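# Place a tray part into the fixture's pocket

## Task

Pick a single part out of the black tray and lower it into the pocket on the raised fixture's top so that it lies flat, with the part's cut corner aligned to the pocket's cut corner.

## Robot and tools

Robot: two arms, left_arm and right_arm, each with a two-finger parallel gripper. In the scene frame the origin sits at table-top height, halfway between the arms' nominal bases. +x points out over the table, +z points up, and left_arm is on the +y side. These are not image sides. Calibrated bases: left_arm at (-0.048, +0.264, +0.038) m with quat_wxyz (+1.000, 0, 0, +0.026); right_arm at (-0.008, -0.358, +0.046) m with quat_wxyz (+1.000, 0, 0, +0.023). Both bases are level.

Frames: every hand pose, velocity and target, and each wrist camera's pose, is given in that arm's own base frame. Fixed cameras and the table use the scene frame. Offsets are taken along the Hand target's own axes. The fingers point along the gripper's +z axis and close along its y axis. end_effector_position is the point between the finger pads, just under 1 cm behind the tips. Reported positions and orientations may be wrong by a few centimetres, more at long reach.

Row layout, shared by execute_actions and move: one flat list of 14 numbers, each in [-1, 1]. The first 7 belong to left_arm: dx, dy, dz, rx, ry, rz, opening. The next 7 are the same for right_arm. Include both arms even when only one moves. dx..rz are an offset from that arm's Hand target as it stood when the action or move began. They are not a pose. 1.0 equals 0.6 m or 180 degrees, and rx, ry, rz together form one rotation vector. Opening is absolute: +1 fully open (about 87 mm between pads), +0.5 about 69 mm, 0 about 43 mm, -0.5 about 18 mm, -1 closed. A 0 opening is a real command, so resend the current value to keep a gripper unchanged.

execute_actions(actions, cameras): actions is a list of actions. Each action is a table of up to 15 rows, one row per 1/30 s step. A short table repeats its last row until 15 steps pass. Every row counts from the pose at the action's start, and each new action starts again from the current Hand target, so repeating an offset adds more motion. An empty list returns the full state and images. cameras picks image sources: omitted, null or ["all"] means every one, [] means none, and an unknown name voids the call.

move(target, speed, blend, opening_speed, blocking, cameras): target is either one 14-number row or a list of up to 15 rows. Every row is an offset from the Hand targets at the move's start, not from the row before. The gripper follows a straight line and turns the short way round. speed is m/s, from 0.002 to 0.5, default 0.25; turning is capped at twice that in rad/s. Give one number or one per target. blend is in metres and rounds corners in a list; 0 stops at each point. opening_speed is in units of the -1..+1 scale per second, at least 0.2. Openings in later rows apply only after all arms have stopped there. Moves ignore obstacles and the other arm, and last at most 10 s. blocking=false returns after about 0.5 s while motion continues. The result adds a move: line. done means the arm is at rest within 10 mm and 2 degrees. off_target, moving, held and fault are other endings; limits=paced means the pose was clipped, and limits=held means a check held back steps. done says nothing about contact.

wait(seconds): 0 to 10 s, the arms keep their last command. stop(): brakes a running move. zoom_image(camera, region): region is [x0, y0, x1, y1] in pixels, at most 504 x 504, taken from that camera's latest image. Cameras, all 896x504: cam_head_left, cam_head_right, cam_high, cam_low, cam_left_wrist, cam_right_wrist. read_manual(section) returns only licence text. finished_scene(scene) takes the current scene's number, ends the scene and cannot be undone.

Result lines: end_effector_position in m and end_effector_quat_wxyz, both in the arm's frame. Hand target is the last commanded pose after clipping, and the next offsets count from it. grip_measured is the finger position on the command scale. Joint positions end with the gripper reading, 0 closed to 1 open. Joint torques are in N m, positive toward larger joint angles; joints 1-3 wrap at ±28. Velocities reported as within noise, and unchanged temperatures, are left out. Tool commands show the present gripper commands.

Control notes: each step is clipped to 100 mm and 20 degrees from the measured pose. Friction and weight can leave the gripper short, low or tilted, so check the result after every move and correct. A gripper resting short of its target can be finished with an all-zero row, or by sending the gap as an offset. Send zeros for an arm's six pose numbers to re-command its Hand target. To grip, command about 0.04 below the grip_measured reading at first contact. A part can be tugged while held. Keep paths away from an arm's own base, and keep the arms apart: a hard hit between them can fail the task.

Avoid: dropping the part or releasing it while it is moving, fast impacts, and pressing far past contact. Nothing may fall or be left off the table. Keep motors cool by not holding loads, stretching out or pushing for long. At 90 °C an arm folds up and stays idle.

Each tool is called after "Request:" as name([rows], argument=value, ...), one row to a line, values as JSON.

## Session

Request:
execute_actions(actions=[])

Request:
zoom_image(camera="cam_high", region=[240, 260, 460, 420])

Scene clock: 0.00 s.
left_arm: end_effector_position=(+0.3885, +0.0514, +0.0629) grip_measured=+1.000 end_effector_quat_wxyz=(+0.590, -0.097, +0.797, +0.090) | right_arm: end_effector_position=(+0.4033, +0.0054, +0.0674) grip_measured=+0.986 end_effector_quat_wxyz=(+0.595, +0.008, +0.803, -0.025)
Joint positions: left_arm=[0.035 1.56 0.39 0.869 -0.227 -0.04 1] | right_arm=[0.059 1.574 0.433 0.845 0.105 0.001 0.993]
Joint velocities: within noise
Joint torques (N m): no reading
Motor temperatures (°C): left_arm=[18 23 20 20 18 18 18] | right_arm=[21 22 21 25 20 19 17]
Heat: left arm: 23 °C; right arm: 25 °C.
Hand target: left_arm +0.3924, +0.0516, +0.0708; +0.599, -0.098, +0.790, +0.089 | right_arm +0.4063, +0.0056, +0.0735; +0.602, +0.008, +0.798, -0.024
Tool commands: left_gripper/opening=+1.0 right_gripper/opening=+1.0

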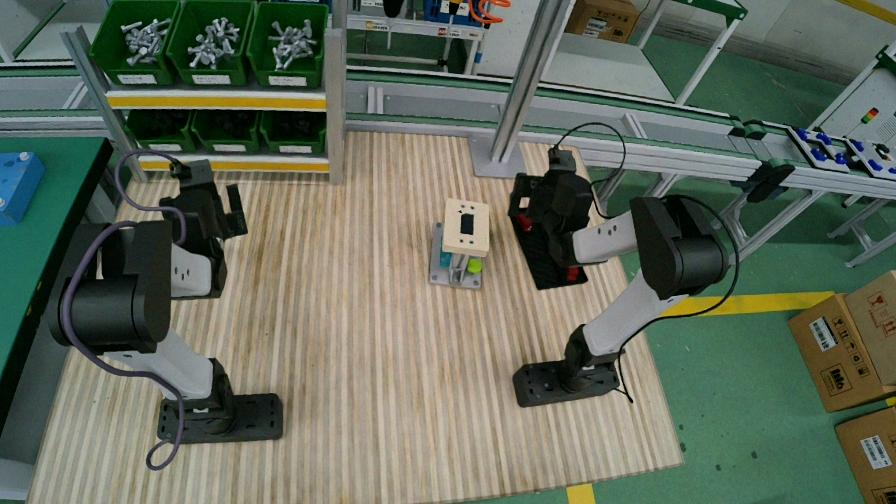

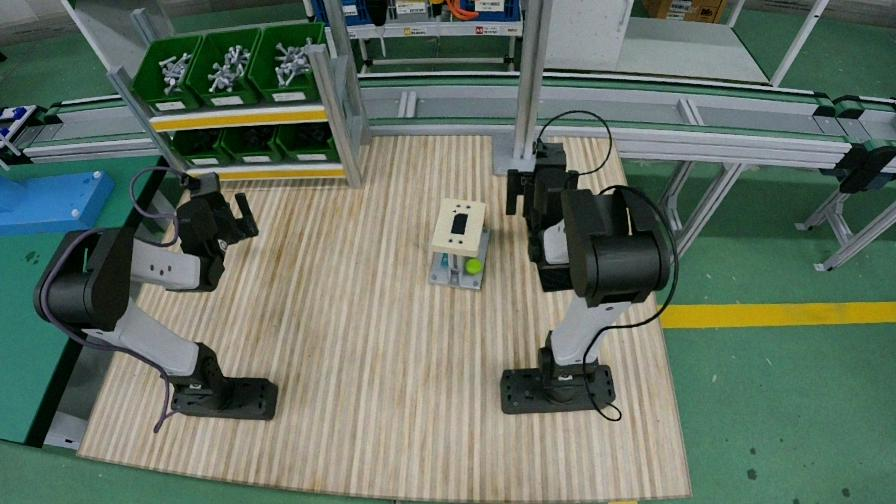

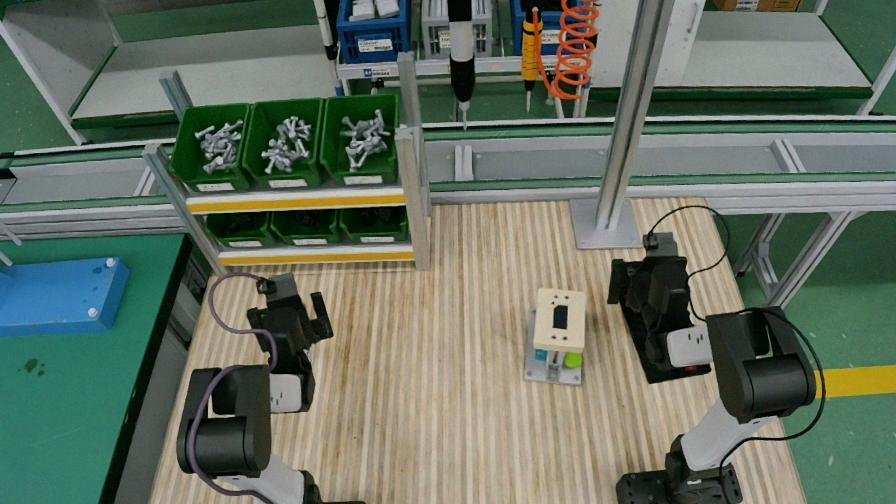

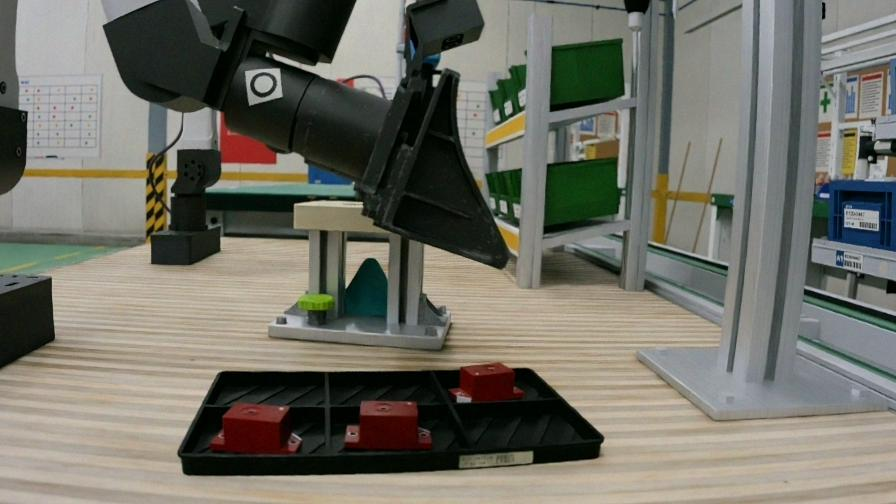

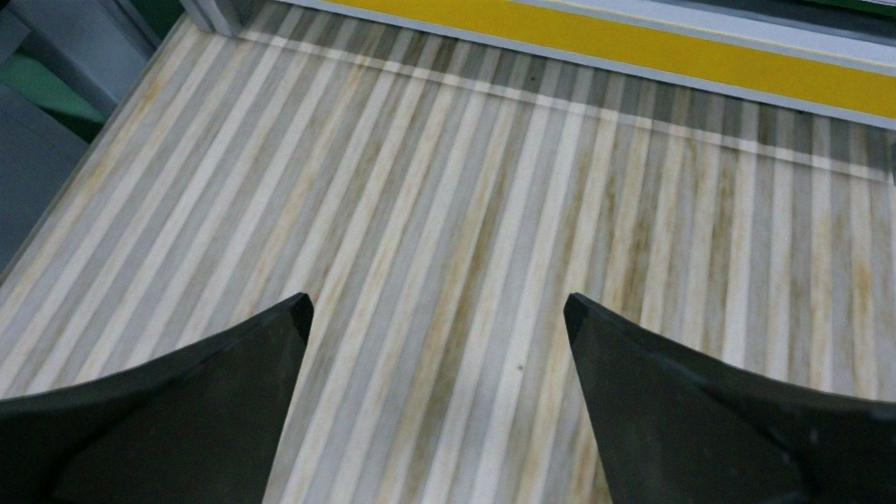

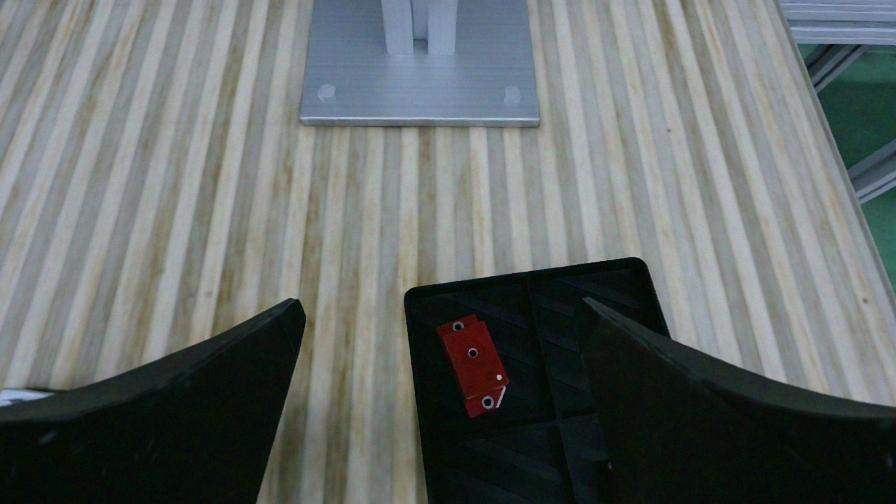

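Scaled by 2.291 from the camera's 896x504 image, which has a finer 1280x720 frame.

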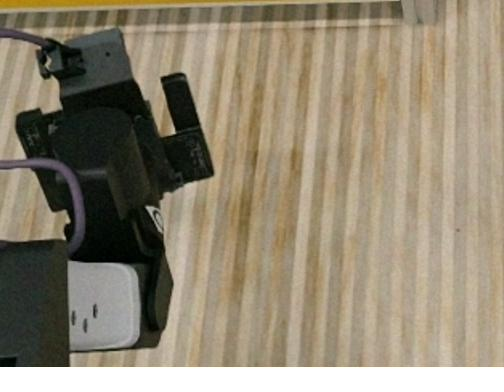

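Request:
move(target=[0,0,0,0,0,0,1,-0.11,0,-0.24,0,0.411,0,1], cameras=["cam_right_wrist","cam_high"])

Request:
zoom_image(camera="cam_high", region=[510, 260, 730, 420])

Request:
zoom_image(camera="cam_right_wrist", region=[300, 0, 700, 250])

Scene clock: 9.67 s.
left_arm: end_effector_position=(+0.3885, +0.0514, +0.0629) grip_measured=+1.000 end_effector_quat_wxyz=(+0.590, -0.097, +0.797, +0.090) | right_arm: end_effector_position=(+0.2822, +0.0137, +0.1714) grip_measured=+0.986 end_effector_quat_wxyz=(-0.006, +0.014, +1.000, -0.019)
Joint positions: left_arm=[0.035 1.56 0.39 0.869 -0.227 -0.04 1] | right_arm=[0.059 1.801 1.76 -1.544 0.038 0.087 0.993]
Joint torques (N m): left_arm=[-0.28 -6.3 6.37 2 0.04 0.01] | right_arm=[-0.65 -6.71 7.77 0.18 -0.12 0.02]
Hand target: left_arm +0.3924, +0.0516, +0.0708; +0.599, -0.098, +0.790, +0.089 | right_arm +0.2861, +0.0135, +0.1763; +0.001, +0.021, +1.000, -0.014
Off the commanded pose: left_arm 0.009 m, 1 deg | right_arm 0.006 m, 1 deg.
move: done
Images, in order: cam_high, cam_right_wrist.

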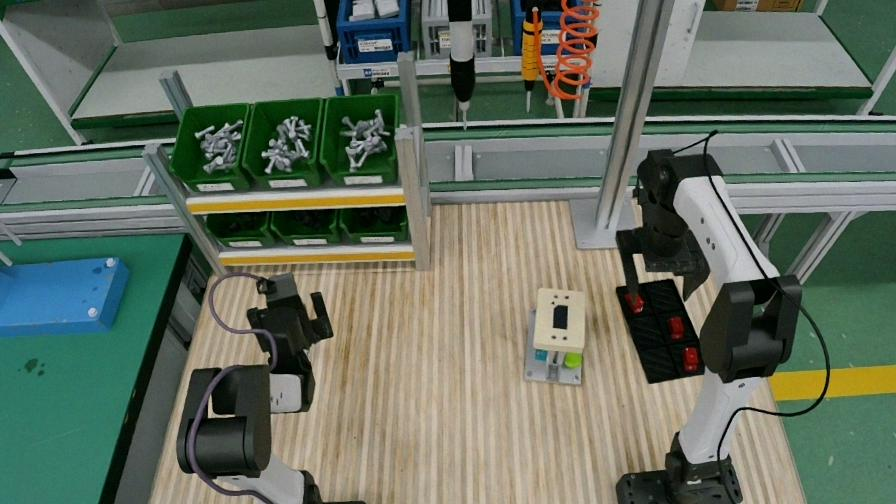

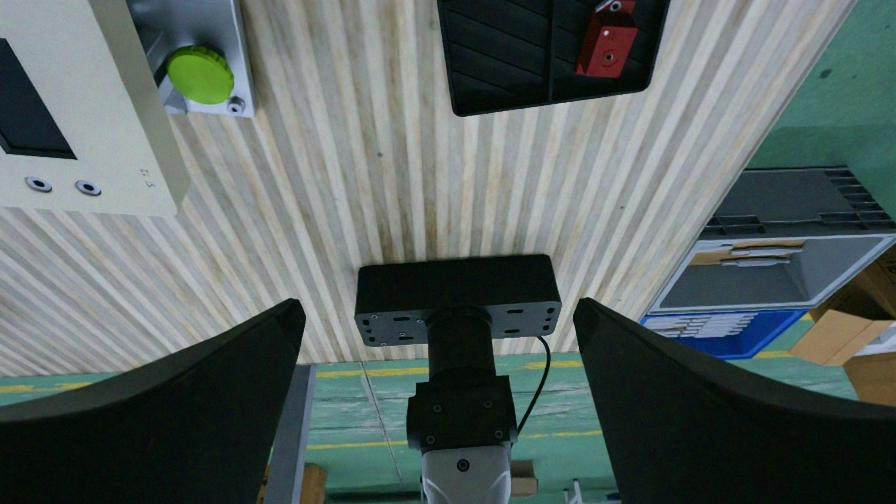

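Scaled by 2.291 from the camera's 896x504 image, which has a finer 1280x720 frame.

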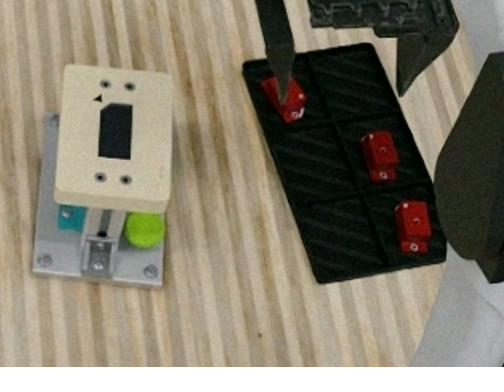

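Scaled by 1.260 from the camera's 896x504 image, which has a finer 1280x720 frame.

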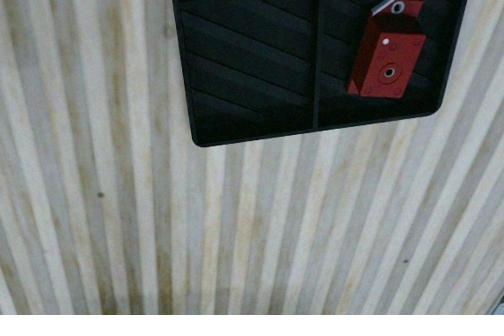

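Request:
move(target=[0,0,0,0,0,0,1,0,-0.173,0.21,0,0,0,0.1], cameras=["cam_right_wrist"])

Request:
zoom_image(camera="cam_right_wrist", region=[280, 50, 620, 330])

Scene clock: 19.47 s.
left_arm: end_effector_position=(+0.3885, +0.0514, +0.0629) grip_measured=+1.000 end_effector_quat_wxyz=(+0.590, -0.097, +0.797, +0.090) | right_arm: end_effector_position=(+0.2823, -0.0942, +0.0557) grip_measured=+0.100 end_effector_quat_wxyz=(+0.000, +0.024, +1.000, -0.018)
Joint positions: left_arm=[0.035 1.56 0.39 0.869 -0.227 -0.04 1] | right_arm=[-0.271 1.844 1.353 -1.071 0.035 -0.224 0.55]
Joint torques (N m): left_arm=[-0.27 -6.28 6.37 2 0.04 0.01] | right_arm=[-0.1 -7.6 4.78 0.39 -0.13 -0.11]
Hand target: left_arm +0.3924, +0.0516, +0.0708; +0.599, -0.098, +0.790, +0.089 | right_arm +0.2818, -0.0937, +0.0533; +0.001, +0.021, +1.000, -0.014
Off the commanded pose: left_arm 0.009 m, 1 deg | right_arm 0.002 m, 1 deg.
move: done
Images, in order: cam_right_wrist.

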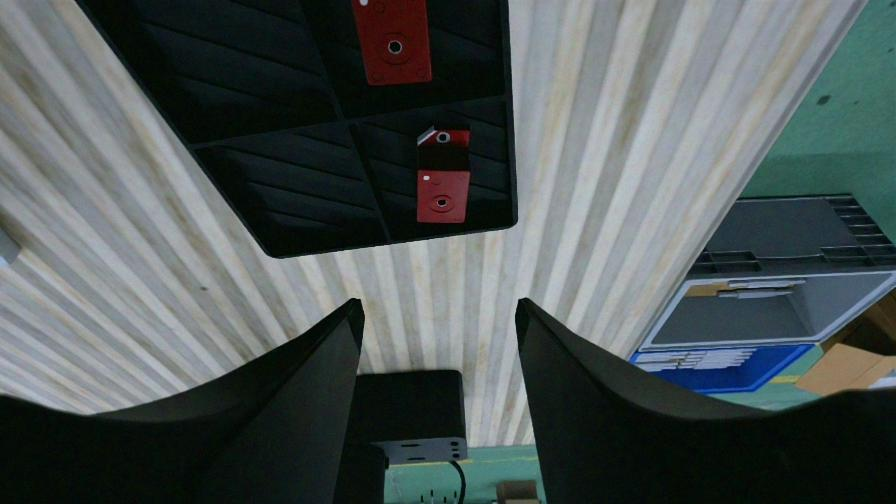

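Scaled by 1.482 from the camera's 896x504 image, which has a finer 1280x720 frame.

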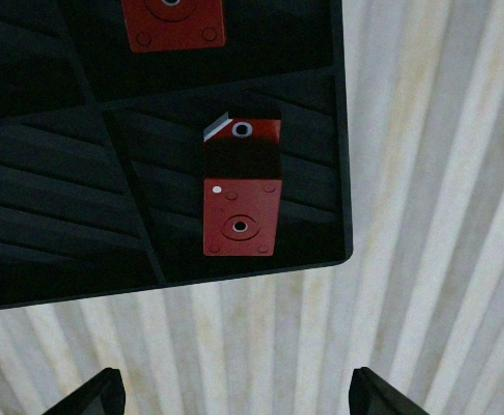

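Request:
move(target=[0,0,0,0,0,0,1,0.023,0,0.078,0,0,0,-0.1], cameras=["cam_right_wrist","cam_low"], speed=0.12)

Request:
zoom_image(camera="cam_right_wrist", region=[300, 150, 600, 400])

Request:
zoom_image(camera="cam_low", region=[160, 250, 620, 500])

Scene clock: 27.07 s.
left_arm: end_effector_position=(+0.3885, +0.0514, +0.0629) grip_measured=+1.000 end_effector_quat_wxyz=(+0.590, -0.097, +0.797, +0.090) | right_arm: end_effector_position=(+0.2696, -0.0940, +0.0095) grip_measured=-0.100 end_effector_quat_wxyz=(+0.001, +0.021, +1.000, -0.018)
Joint positions: left_arm=[0.035 1.56 0.39 0.869 -0.227 -0.04 1] | right_arm=[-0.28 1.857 1.175 -0.877 0.035 -0.238 0.45]
Joint torques (N m): left_arm=[-0.27 -6.28 6.37 2 0.04 0.01] | right_arm=[-0.51 -7.08 4.52 0.39 -0.14 -0.1]
Hand target: left_arm +0.3924, +0.0516, +0.0708; +0.599, -0.098, +0.790, +0.089 | right_arm +0.2681, -0.0944, +0.0065; +0.001, +0.021, +1.000, -0.014
Off the commanded pose: left_arm 0.009 m, 1 deg | right_arm 0.003 m, 0 deg.
move: done
Images, in order: cam_low, cam_right_wrist.

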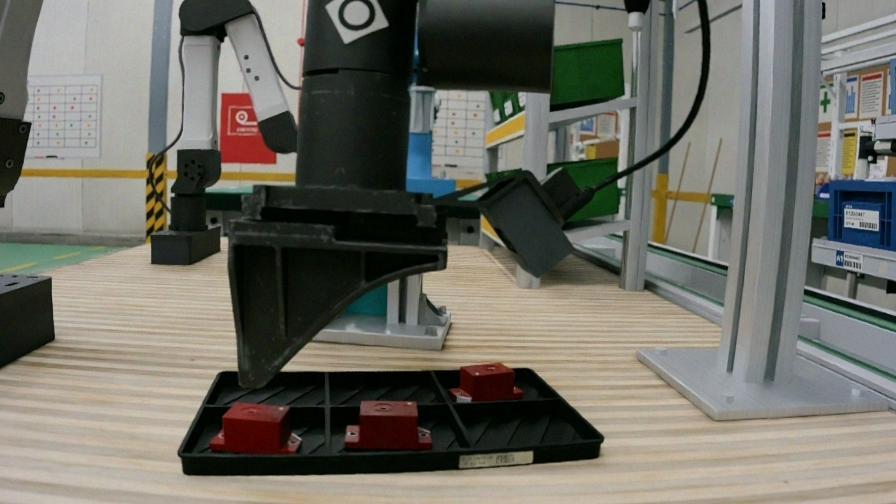

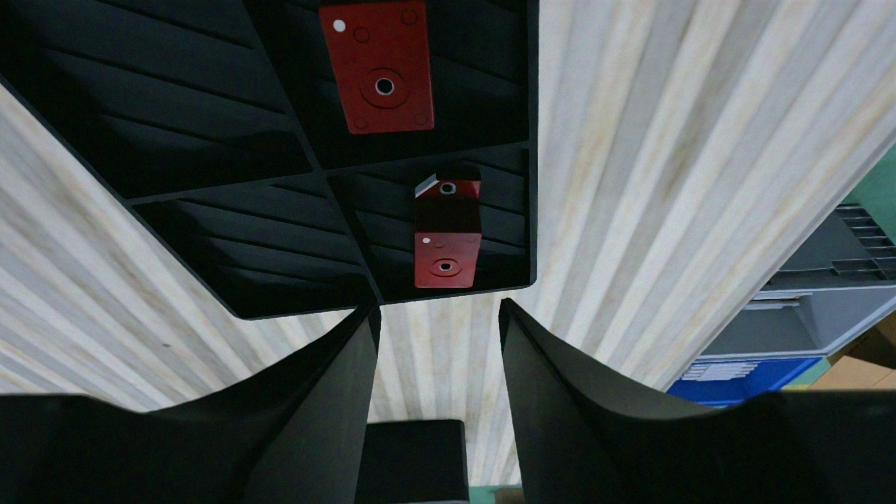

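Scaled by 1.680 from the camera's 896x504 image, which has a finer 1280x720 frame.

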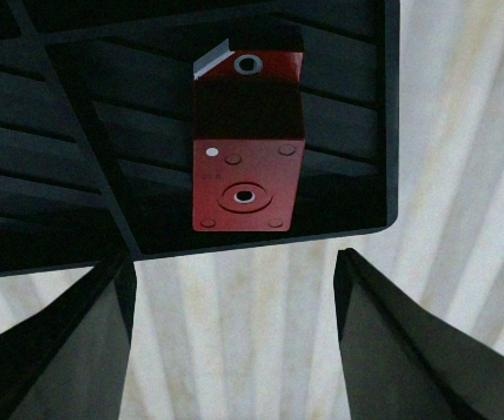

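Scaled by 1.096 from the camera's 896x504 image, which has a finer 1280x720 frame.

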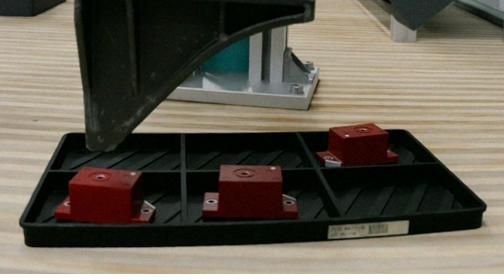

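Request:
move(target=[0,0,0,0,0,0,1,0,-0.0045,0.028,0,0,0,-0.1], cameras=["cam_right_wrist","cam_low"], speed=0.06)

Request:
zoom_image(camera="cam_right_wrist", region=[300, 150, 600, 400])

Request:
zoom_image(camera="cam_low", region=[160, 330, 440, 500])

Scene clock: 41.23 s.
left_arm: end_effector_position=(+0.3885, +0.0514, +0.0629) grip_measured=+1.000 end_effector_quat_wxyz=(+0.590, -0.097, +0.797, +0.090) | right_arm: end_effector_position=(+0.2703, -0.0974, -0.0064) grip_measured=-0.100 end_effector_quat_wxyz=(+0.003, +0.021, +1.000, -0.019)
Joint positions: left_arm=[0.035 1.56 0.39 0.869 -0.227 -0.04 1] | right_arm=[-0.289 1.887 1.146 -0.814 0.035 -0.247 0.45]
Joint torques (N m): left_arm=[-0.28 -6.28 6.37 2 0.04 0.01] | right_arm=[-0.53 -7.01 4.3 0.39 -0.14 -0.1]
Motor temperatures (°C): left_arm=[18 25 22 25 18 18 18] | right_arm=[21 25 24 25 20 19 17]
Hand target: left_arm +0.3924, +0.0516, +0.0708; +0.599, -0.098, +0.790, +0.089 | right_arm +0.2680, -0.0976, -0.0102; +0.001, +0.021, +1.000, -0.014
Off the commanded pose: left_arm 0.009 m, 1 deg | right_arm 0.004 m, 1 deg.
move: done
Images, in order: cam_low, cam_right_wrist.

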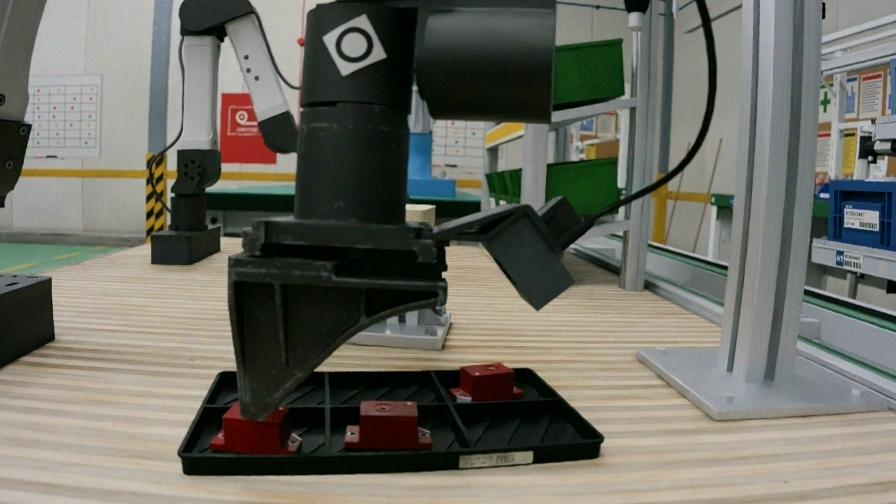

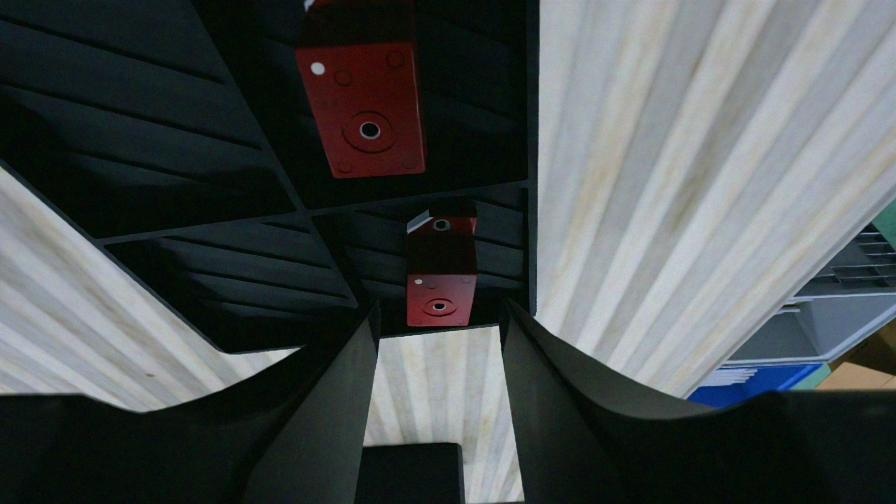

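Scaled by 1.680 from the camera's 896x504 image, which has a finer 1280x720 frame.

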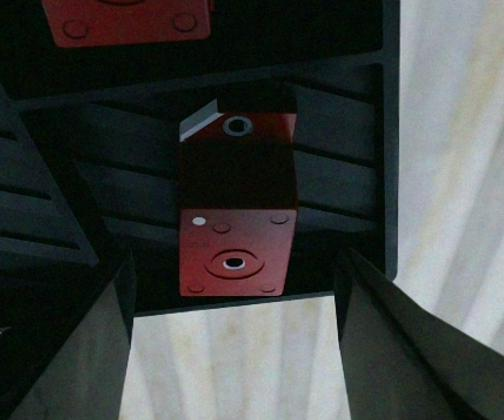

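Scaled by 1.800 from the camera's 896x504 image, which has a finer 1280x720 frame.

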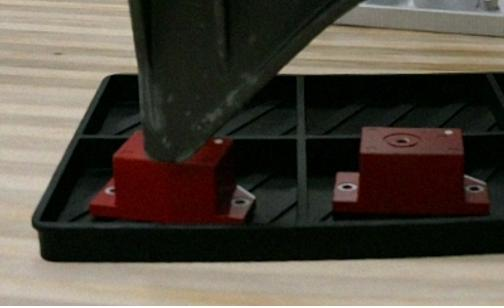

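Request:
move([
  [0,0,0,0,0,0,1,0,0,0.013,0,0,0,-0.1],
  [0,0,0,0,0,0,1,0,0,0.013,0,0,0,-0.6],
], cameras=["cam_right_wrist","cam_low"], speed=0.05, opening_speed=0.4)

Request:
zoom_image(camera="cam_low", region=[160, 330, 440, 500])

Scene clock: 48.43 s.
left_arm: end_effector_position=(+0.3885, +0.0514, +0.0629) grip_measured=+1.000 end_effector_quat_wxyz=(+0.590, -0.097, +0.797, +0.090) | right_arm: end_effector_position=(+0.2708, -0.0976, -0.0141) grip_measured=-0.444 end_effector_quat_wxyz=(+0.004, +0.021, +1.000, -0.019)
Joint positions: left_arm=[0.035 1.56 0.39 0.869 -0.227 -0.04 1] | right_arm=[-0.289 1.902 1.132 -0.784 0.035 -0.248 0.278]
Joint torques (N m): left_arm=[-0.25 -6.27 6.35 2 0.04 0.01] | right_arm=[-0.58 -6.99 4.21 0.4 -0.14 -0.09]
Hand target: left_arm +0.3924, +0.0516, +0.0708; +0.599, -0.098, +0.790, +0.089 | right_arm +0.2679, -0.0978, -0.0180; +0.001, +0.021, +1.000, -0.014
Off the commanded pose: left_arm 0.009 m, 1 deg | right_arm 0.005 m, 1 deg.
move: done
Images, in order: cam_low, cam_right_wrist.

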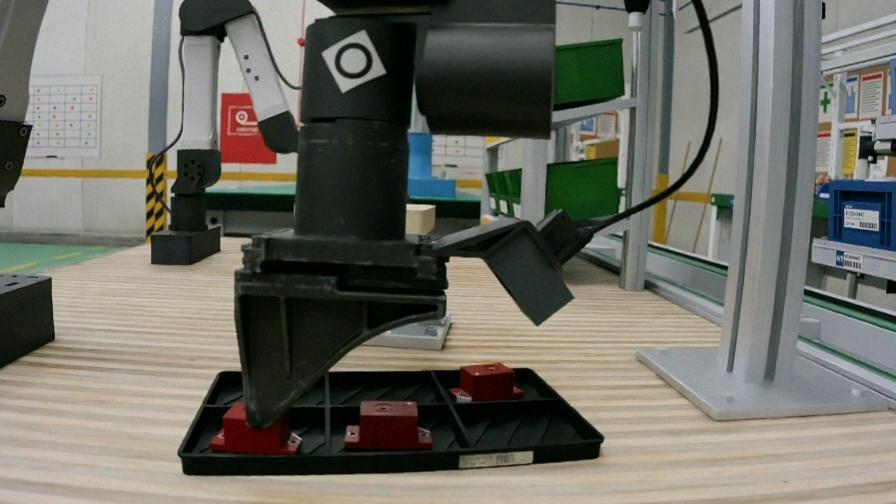

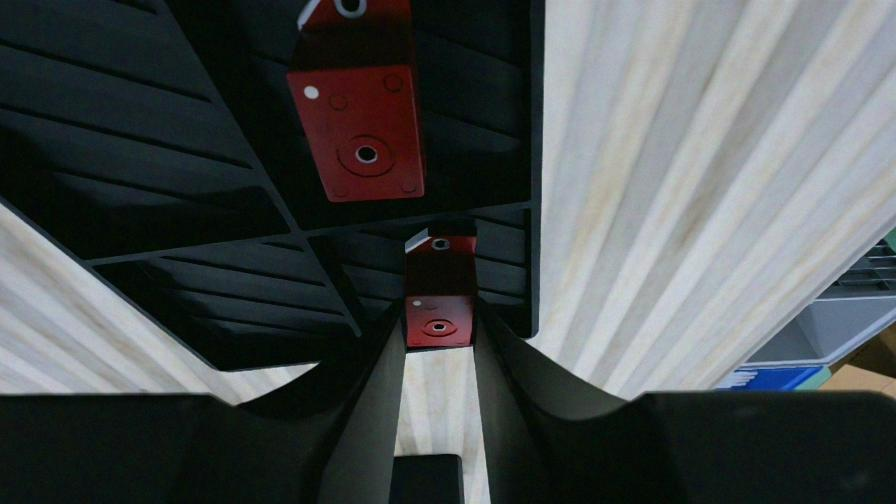

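Scaled by 1.800 from the camera's 896x504 image, which has a finer 1280x720 frame.

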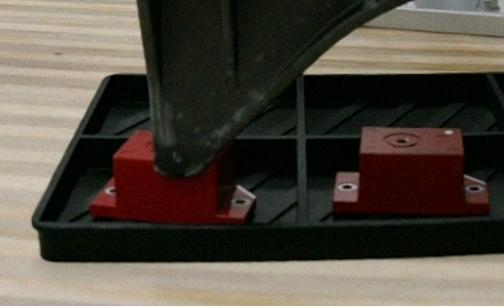

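Request:
move([
  [0,0,0,0,0,0,1,0,0,-0.18,0,0,0,-0.65],
  [0,0,0,0,0,0,1,-0.02,0.482,-0.265,0,0,0,-0.65],
], cameras=["cam_right_wrist","cam_high","cam_low"], blend=0.03, speed=0.15)

Request:
zoom_image(camera="cam_high", region=[520, 270, 600, 350])

Request:
zoom_image(camera="cam_right_wrist", region=[300, 50, 600, 350])

Scene clock: 72.40 s.
left_arm: end_effector_position=(+0.3885, +0.0514, +0.0629) grip_measured=+1.000 end_effector_quat_wxyz=(+0.590, -0.097, +0.797, +0.090) | right_arm: end_effector_position=(+0.2894, +0.1924, +0.1269) grip_measured=-0.444 end_effector_quat_wxyz=(-0.003, +0.017, +1.000, -0.020)
Joint positions: left_arm=[0.035 1.56 0.39 0.869 -0.227 -0.04 1] | right_arm=[0.537 2.033 1.897 -1.461 0.03 0.572 0.278]
Joint torques (N m): left_arm=[-0.27 -6.28 6.35 2 0.04 0.01] | right_arm=[0.02 -8.69 7.92 0.08 -0.06 0.05]
Hand target: left_arm +0.3924, +0.0516, +0.0708; +0.599, -0.098, +0.790, +0.089 | right_arm +0.2921, +0.1951, +0.1328; +0.001, +0.021, +1.000, -0.014
Off the commanded pose: left_arm 0.009 m, 1 deg | right_arm 0.007 m, 1 deg.
move: done
Images, in order: cam_high, cam_low, cam_right_wrist.

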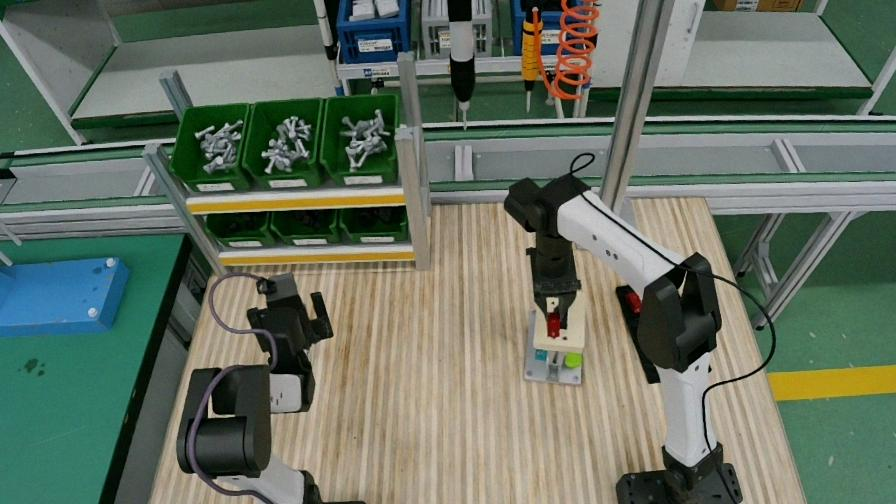

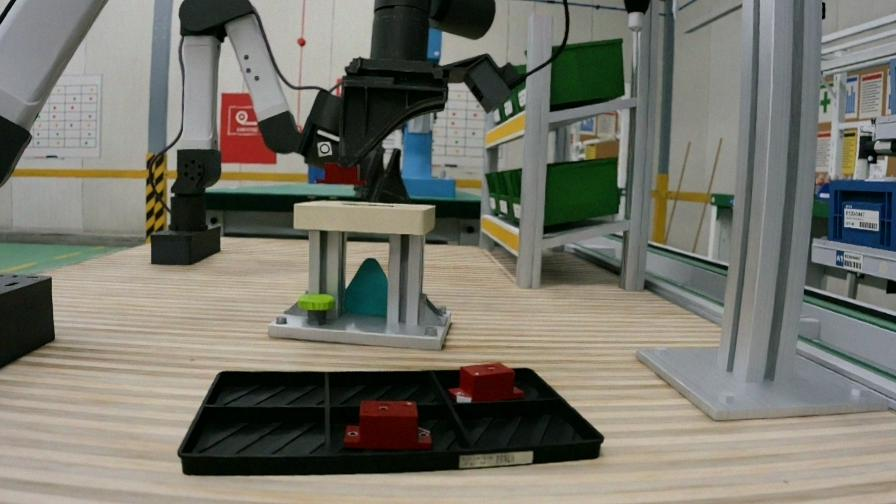

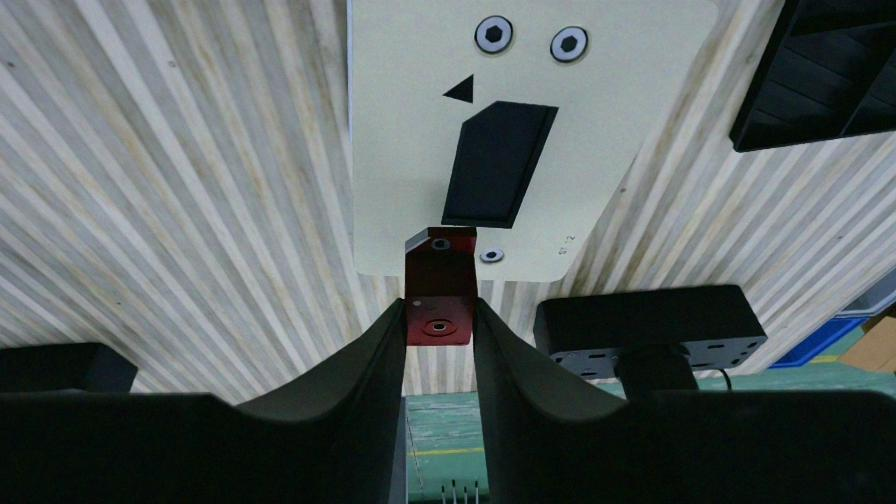

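Scaled by 6.300 from the camera's 896x504 image, which has a finer 1280x720 frame.

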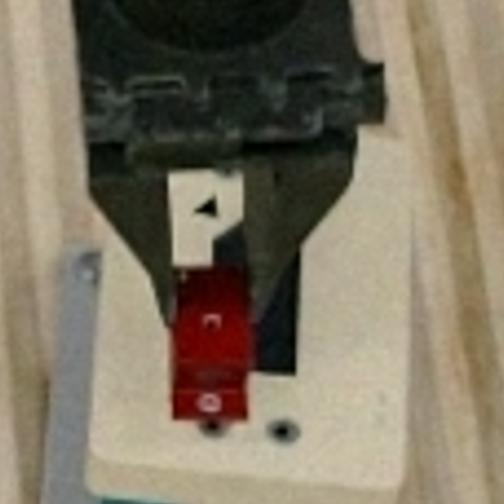

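Scaled by 1.680 from the camera's 896x504 image, which has a finer 1280x720 frame.

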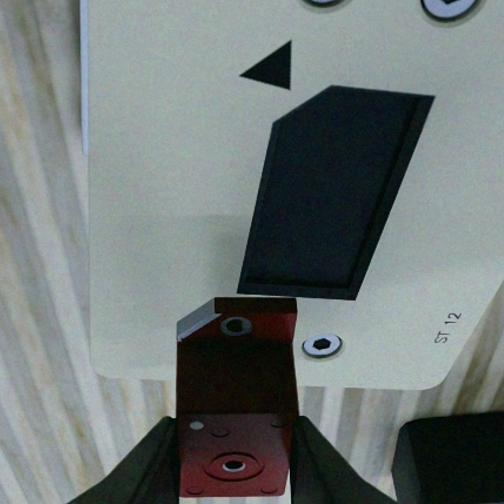

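Request:
move(target=[0,0,0,0,0,0,1,-0.0385,-0.0305,0.012,0,0,0.036,-0.65], cameras=["cam_right_wrist","cam_high"], speed=0.08)

Request:
zoom_image(camera="cam_high", region=[520, 270, 600, 350])

Request:
zoom_image(camera="cam_right_wrist", region=[300, 80, 600, 380])

Scene clock: 88.03 s.
left_arm: end_effector_position=(+0.3885, +0.0514, +0.0629) grip_measured=+1.000 end_effector_quat_wxyz=(+0.590, -0.097, +0.797, +0.090) | right_arm: end_effector_position=(+0.3078, +0.1729, +0.1207) grip_measured=-0.444 end_effector_quat_wxyz=(-0.009, +0.072, +0.997, -0.023)
Joint positions: left_arm=[0.035 1.56 0.39 0.869 -0.227 -0.04 1] | right_arm=[0.46 2.065 1.917 -1.461 0.03 0.604 0.278]
Joint torques (N m): left_arm=[-0.27 -6.28 6.35 2 0.04 0.01] | right_arm=[-0.31 -8.98 7.92 0.18 -0.04 0.02]
Hand target: left_arm +0.3924, +0.0516, +0.0708; +0.599, -0.098, +0.790, +0.089 | right_arm +0.3144, +0.1756, +0.1262; +0.001, +0.077, +0.997, -0.014
Off the commanded pose: left_arm 0.009 m, 1 deg | right_arm 0.009 m, 2 deg.
move: done
Images, in order: cam_high, cam_right_wrist.

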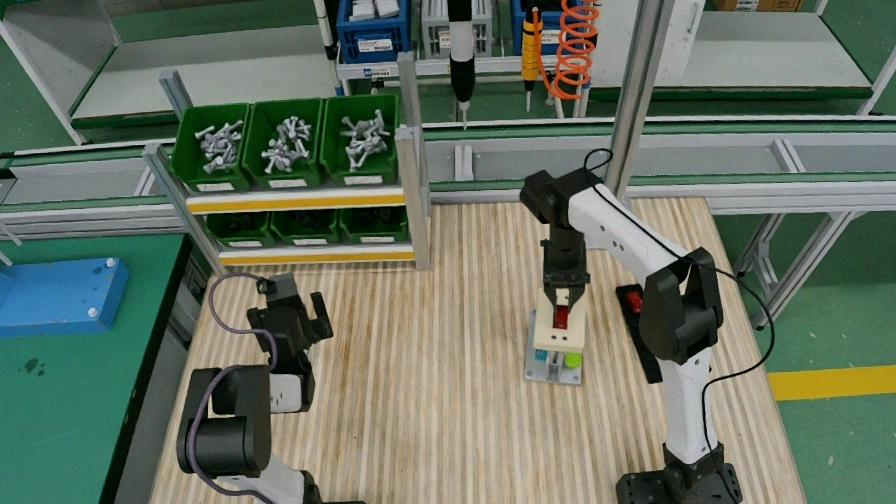

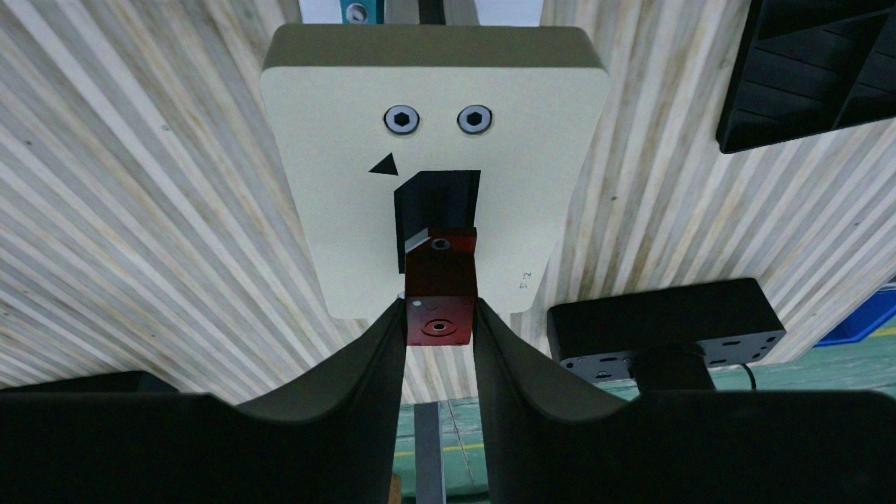

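Scaled by 6.300 from the camera's 896x504 image, which has a finer 1280x720 frame.

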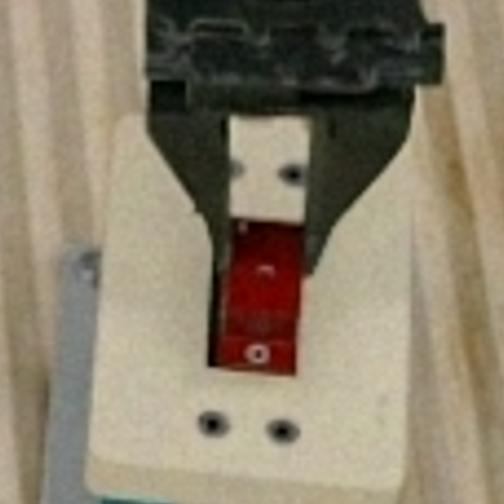

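Scaled by 1.680 from the camera's 896x504 image, which has a finer 1280x720 frame.

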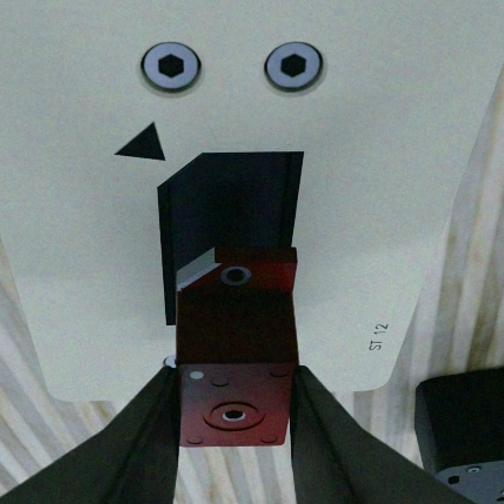

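Request:
move(target=[0,0,0,0,0,0,1,-0.013,0.002,0.012,0,-0.006,0,-0.65], cameras=["cam_right_wrist","cam_high"], speed=0.05)

Request:
zoom_image(camera="cam_high", region=[520, 270, 600, 350])

Request:
zoom_image(camera="cam_right_wrist", region=[340, 100, 560, 320])

Scene clock: 97.83 s.
left_arm: end_effector_position=(+0.3885, +0.0514, +0.0629) grip_measured=+1.000 end_effector_quat_wxyz=(+0.590, -0.097, +0.797, +0.090) | right_arm: end_effector_position=(+0.3145, +0.1761, +0.1156) grip_measured=-0.444 end_effector_quat_wxyz=(-0.001, +0.072, +0.997, -0.018)
Joint positions: left_arm=[0.035 1.56 0.39 0.869 -0.227 -0.04 1] | right_arm=[0.46 2.076 1.917 -1.432 0.031 0.605 0.278]
Joint torques (N m): left_arm=[-0.27 -6.3 6.35 2 0.04 0.01] | right_arm=[-0.72 -9.09 7.31 0.25 0.06 -0.02]
Hand target: left_arm +0.3924, +0.0516, +0.0708; +0.599, -0.098, +0.790, +0.089 | right_arm +0.3224, +0.1754, +0.1191; +0.011, +0.077, +0.997, -0.015
Off the commanded pose: left_arm 0.009 m, 1 deg | right_arm 0.009 m, 1 deg.
move: done
Images, in order: cam_high, cam_right_wrist.

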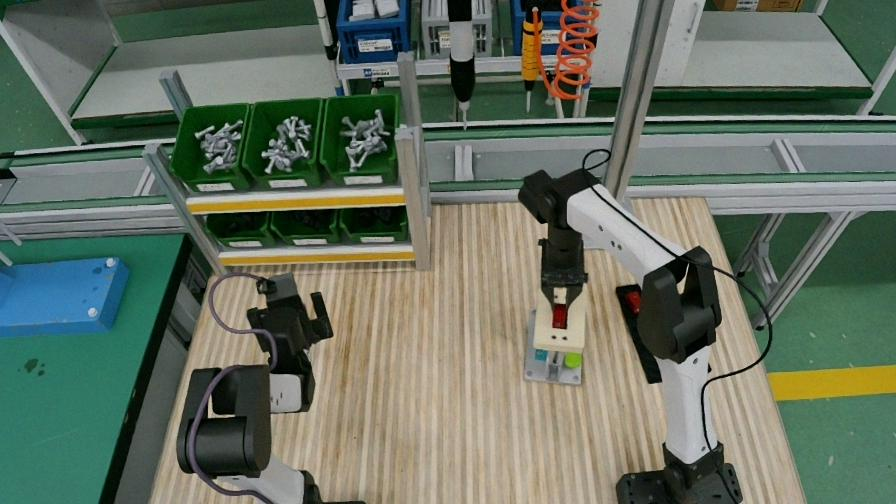

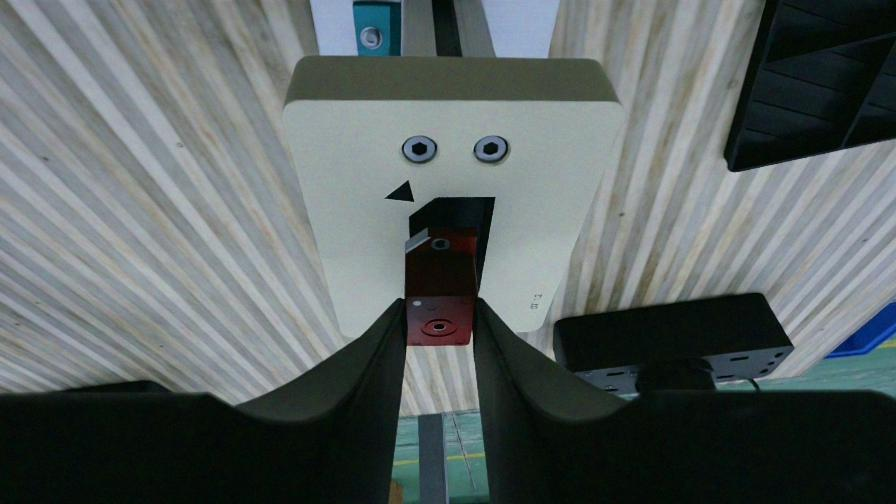

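Scaled by 6.300 from the camera's 896x504 image, which has a finer 1280x720 frame.

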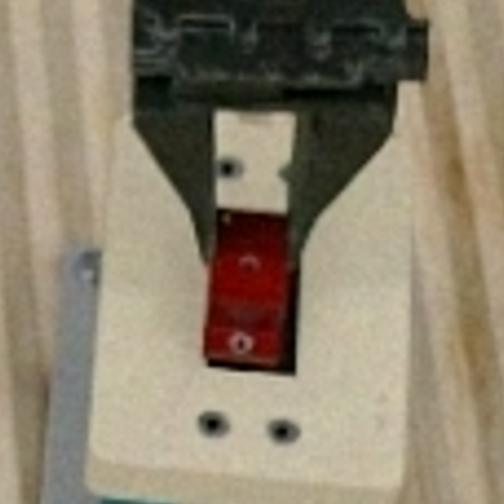

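Scaled by 2.291 from the camera's 896x504 image, which has a finer 1280x720 frame.

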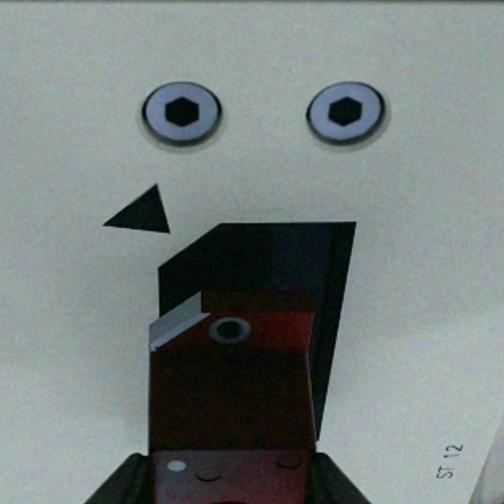

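Request:
move(target=[0,0,0,0,0,0,1,-0.005,-0.007,0.010,0,0,0,-0.65], cameras=["cam_right_wrist","cam_high"], speed=0.05)

Request:
zoom_image(camera="cam_high", region=[520, 270, 600, 350])

Request:
zoom_image(camera="cam_right_wrist", region=[340, 120, 540, 320])

Scene clock: 105.63 s.
left_arm: end_effector_position=(+0.3885, +0.0514, +0.0629) grip_measured=+1.000 end_effector_quat_wxyz=(+0.590, -0.097, +0.797, +0.090) | right_arm: end_effector_position=(+0.3226, +0.1734, +0.1147) grip_measured=-0.444 end_effector_quat_wxyz=(+0.010, +0.078, +0.997, -0.013)
Joint positions: left_arm=[0.035 1.56 0.39 0.869 -0.227 -0.04 1] | right_arm=[0.444 2.076 1.917 -1.408 0.032 0.6 0.278]
Joint torques (N m): left_arm=[-0.27 -6.28 6.38 2 0.04 0.01] | right_arm=[-0.51 -9.22 5.45 0.32 0.06 -0.1]
Heat: left arm: 28 °C; right arm: 28 °C.
Hand target: left_arm +0.3924, +0.0516, +0.0708; +0.599, -0.098, +0.790, +0.089 | right_arm +0.3248, +0.1706, +0.1133; +0.011, +0.077, +0.997, -0.015
Off the commanded pose: left_arm 0.009 m, 1 deg | right_arm 0.004 m, 0 deg.
move: done
Images, in order: cam_high, cam_right_wrist.

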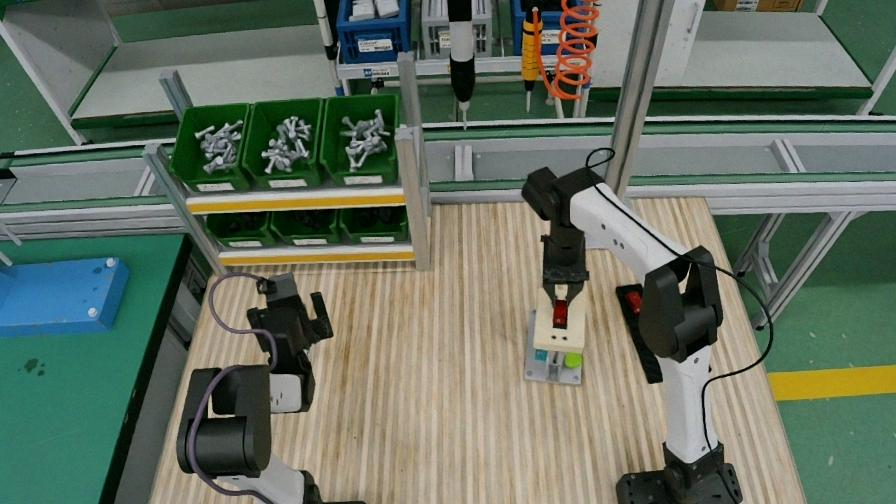

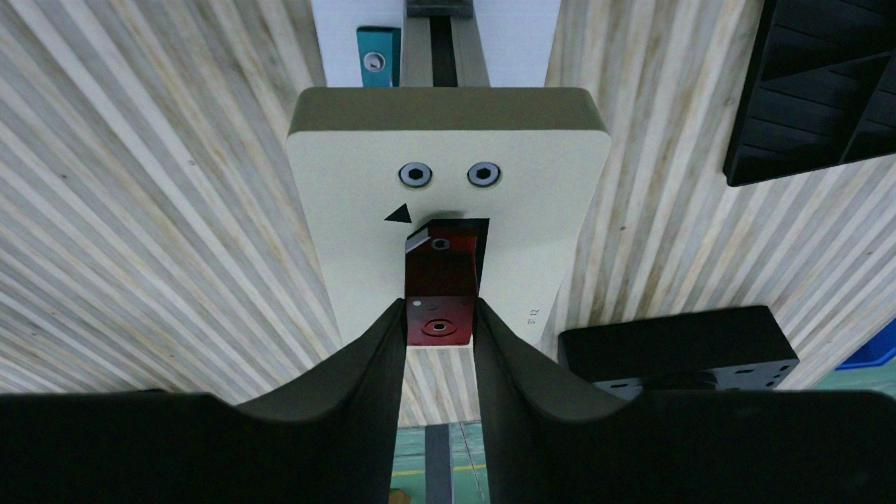

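Scaled by 6.300 from the camera's 896x504 image, which has a finer 1280x720 frame.

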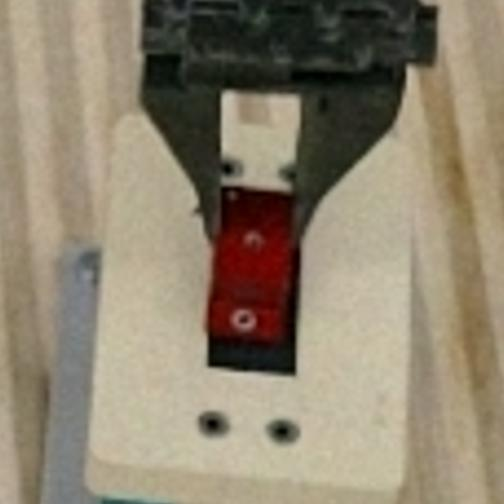

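Scaled by 2.520 from the camera's 896x504 image, which has a finer 1280x720 frame.

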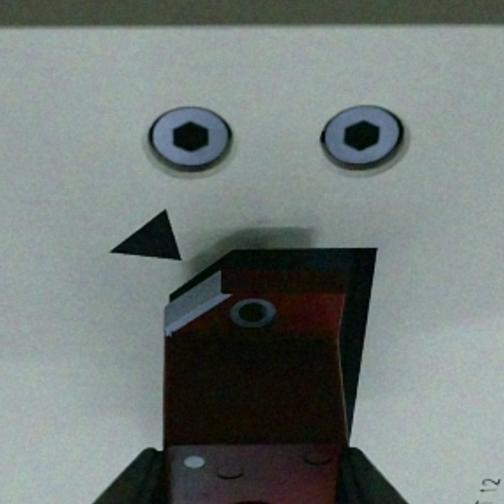

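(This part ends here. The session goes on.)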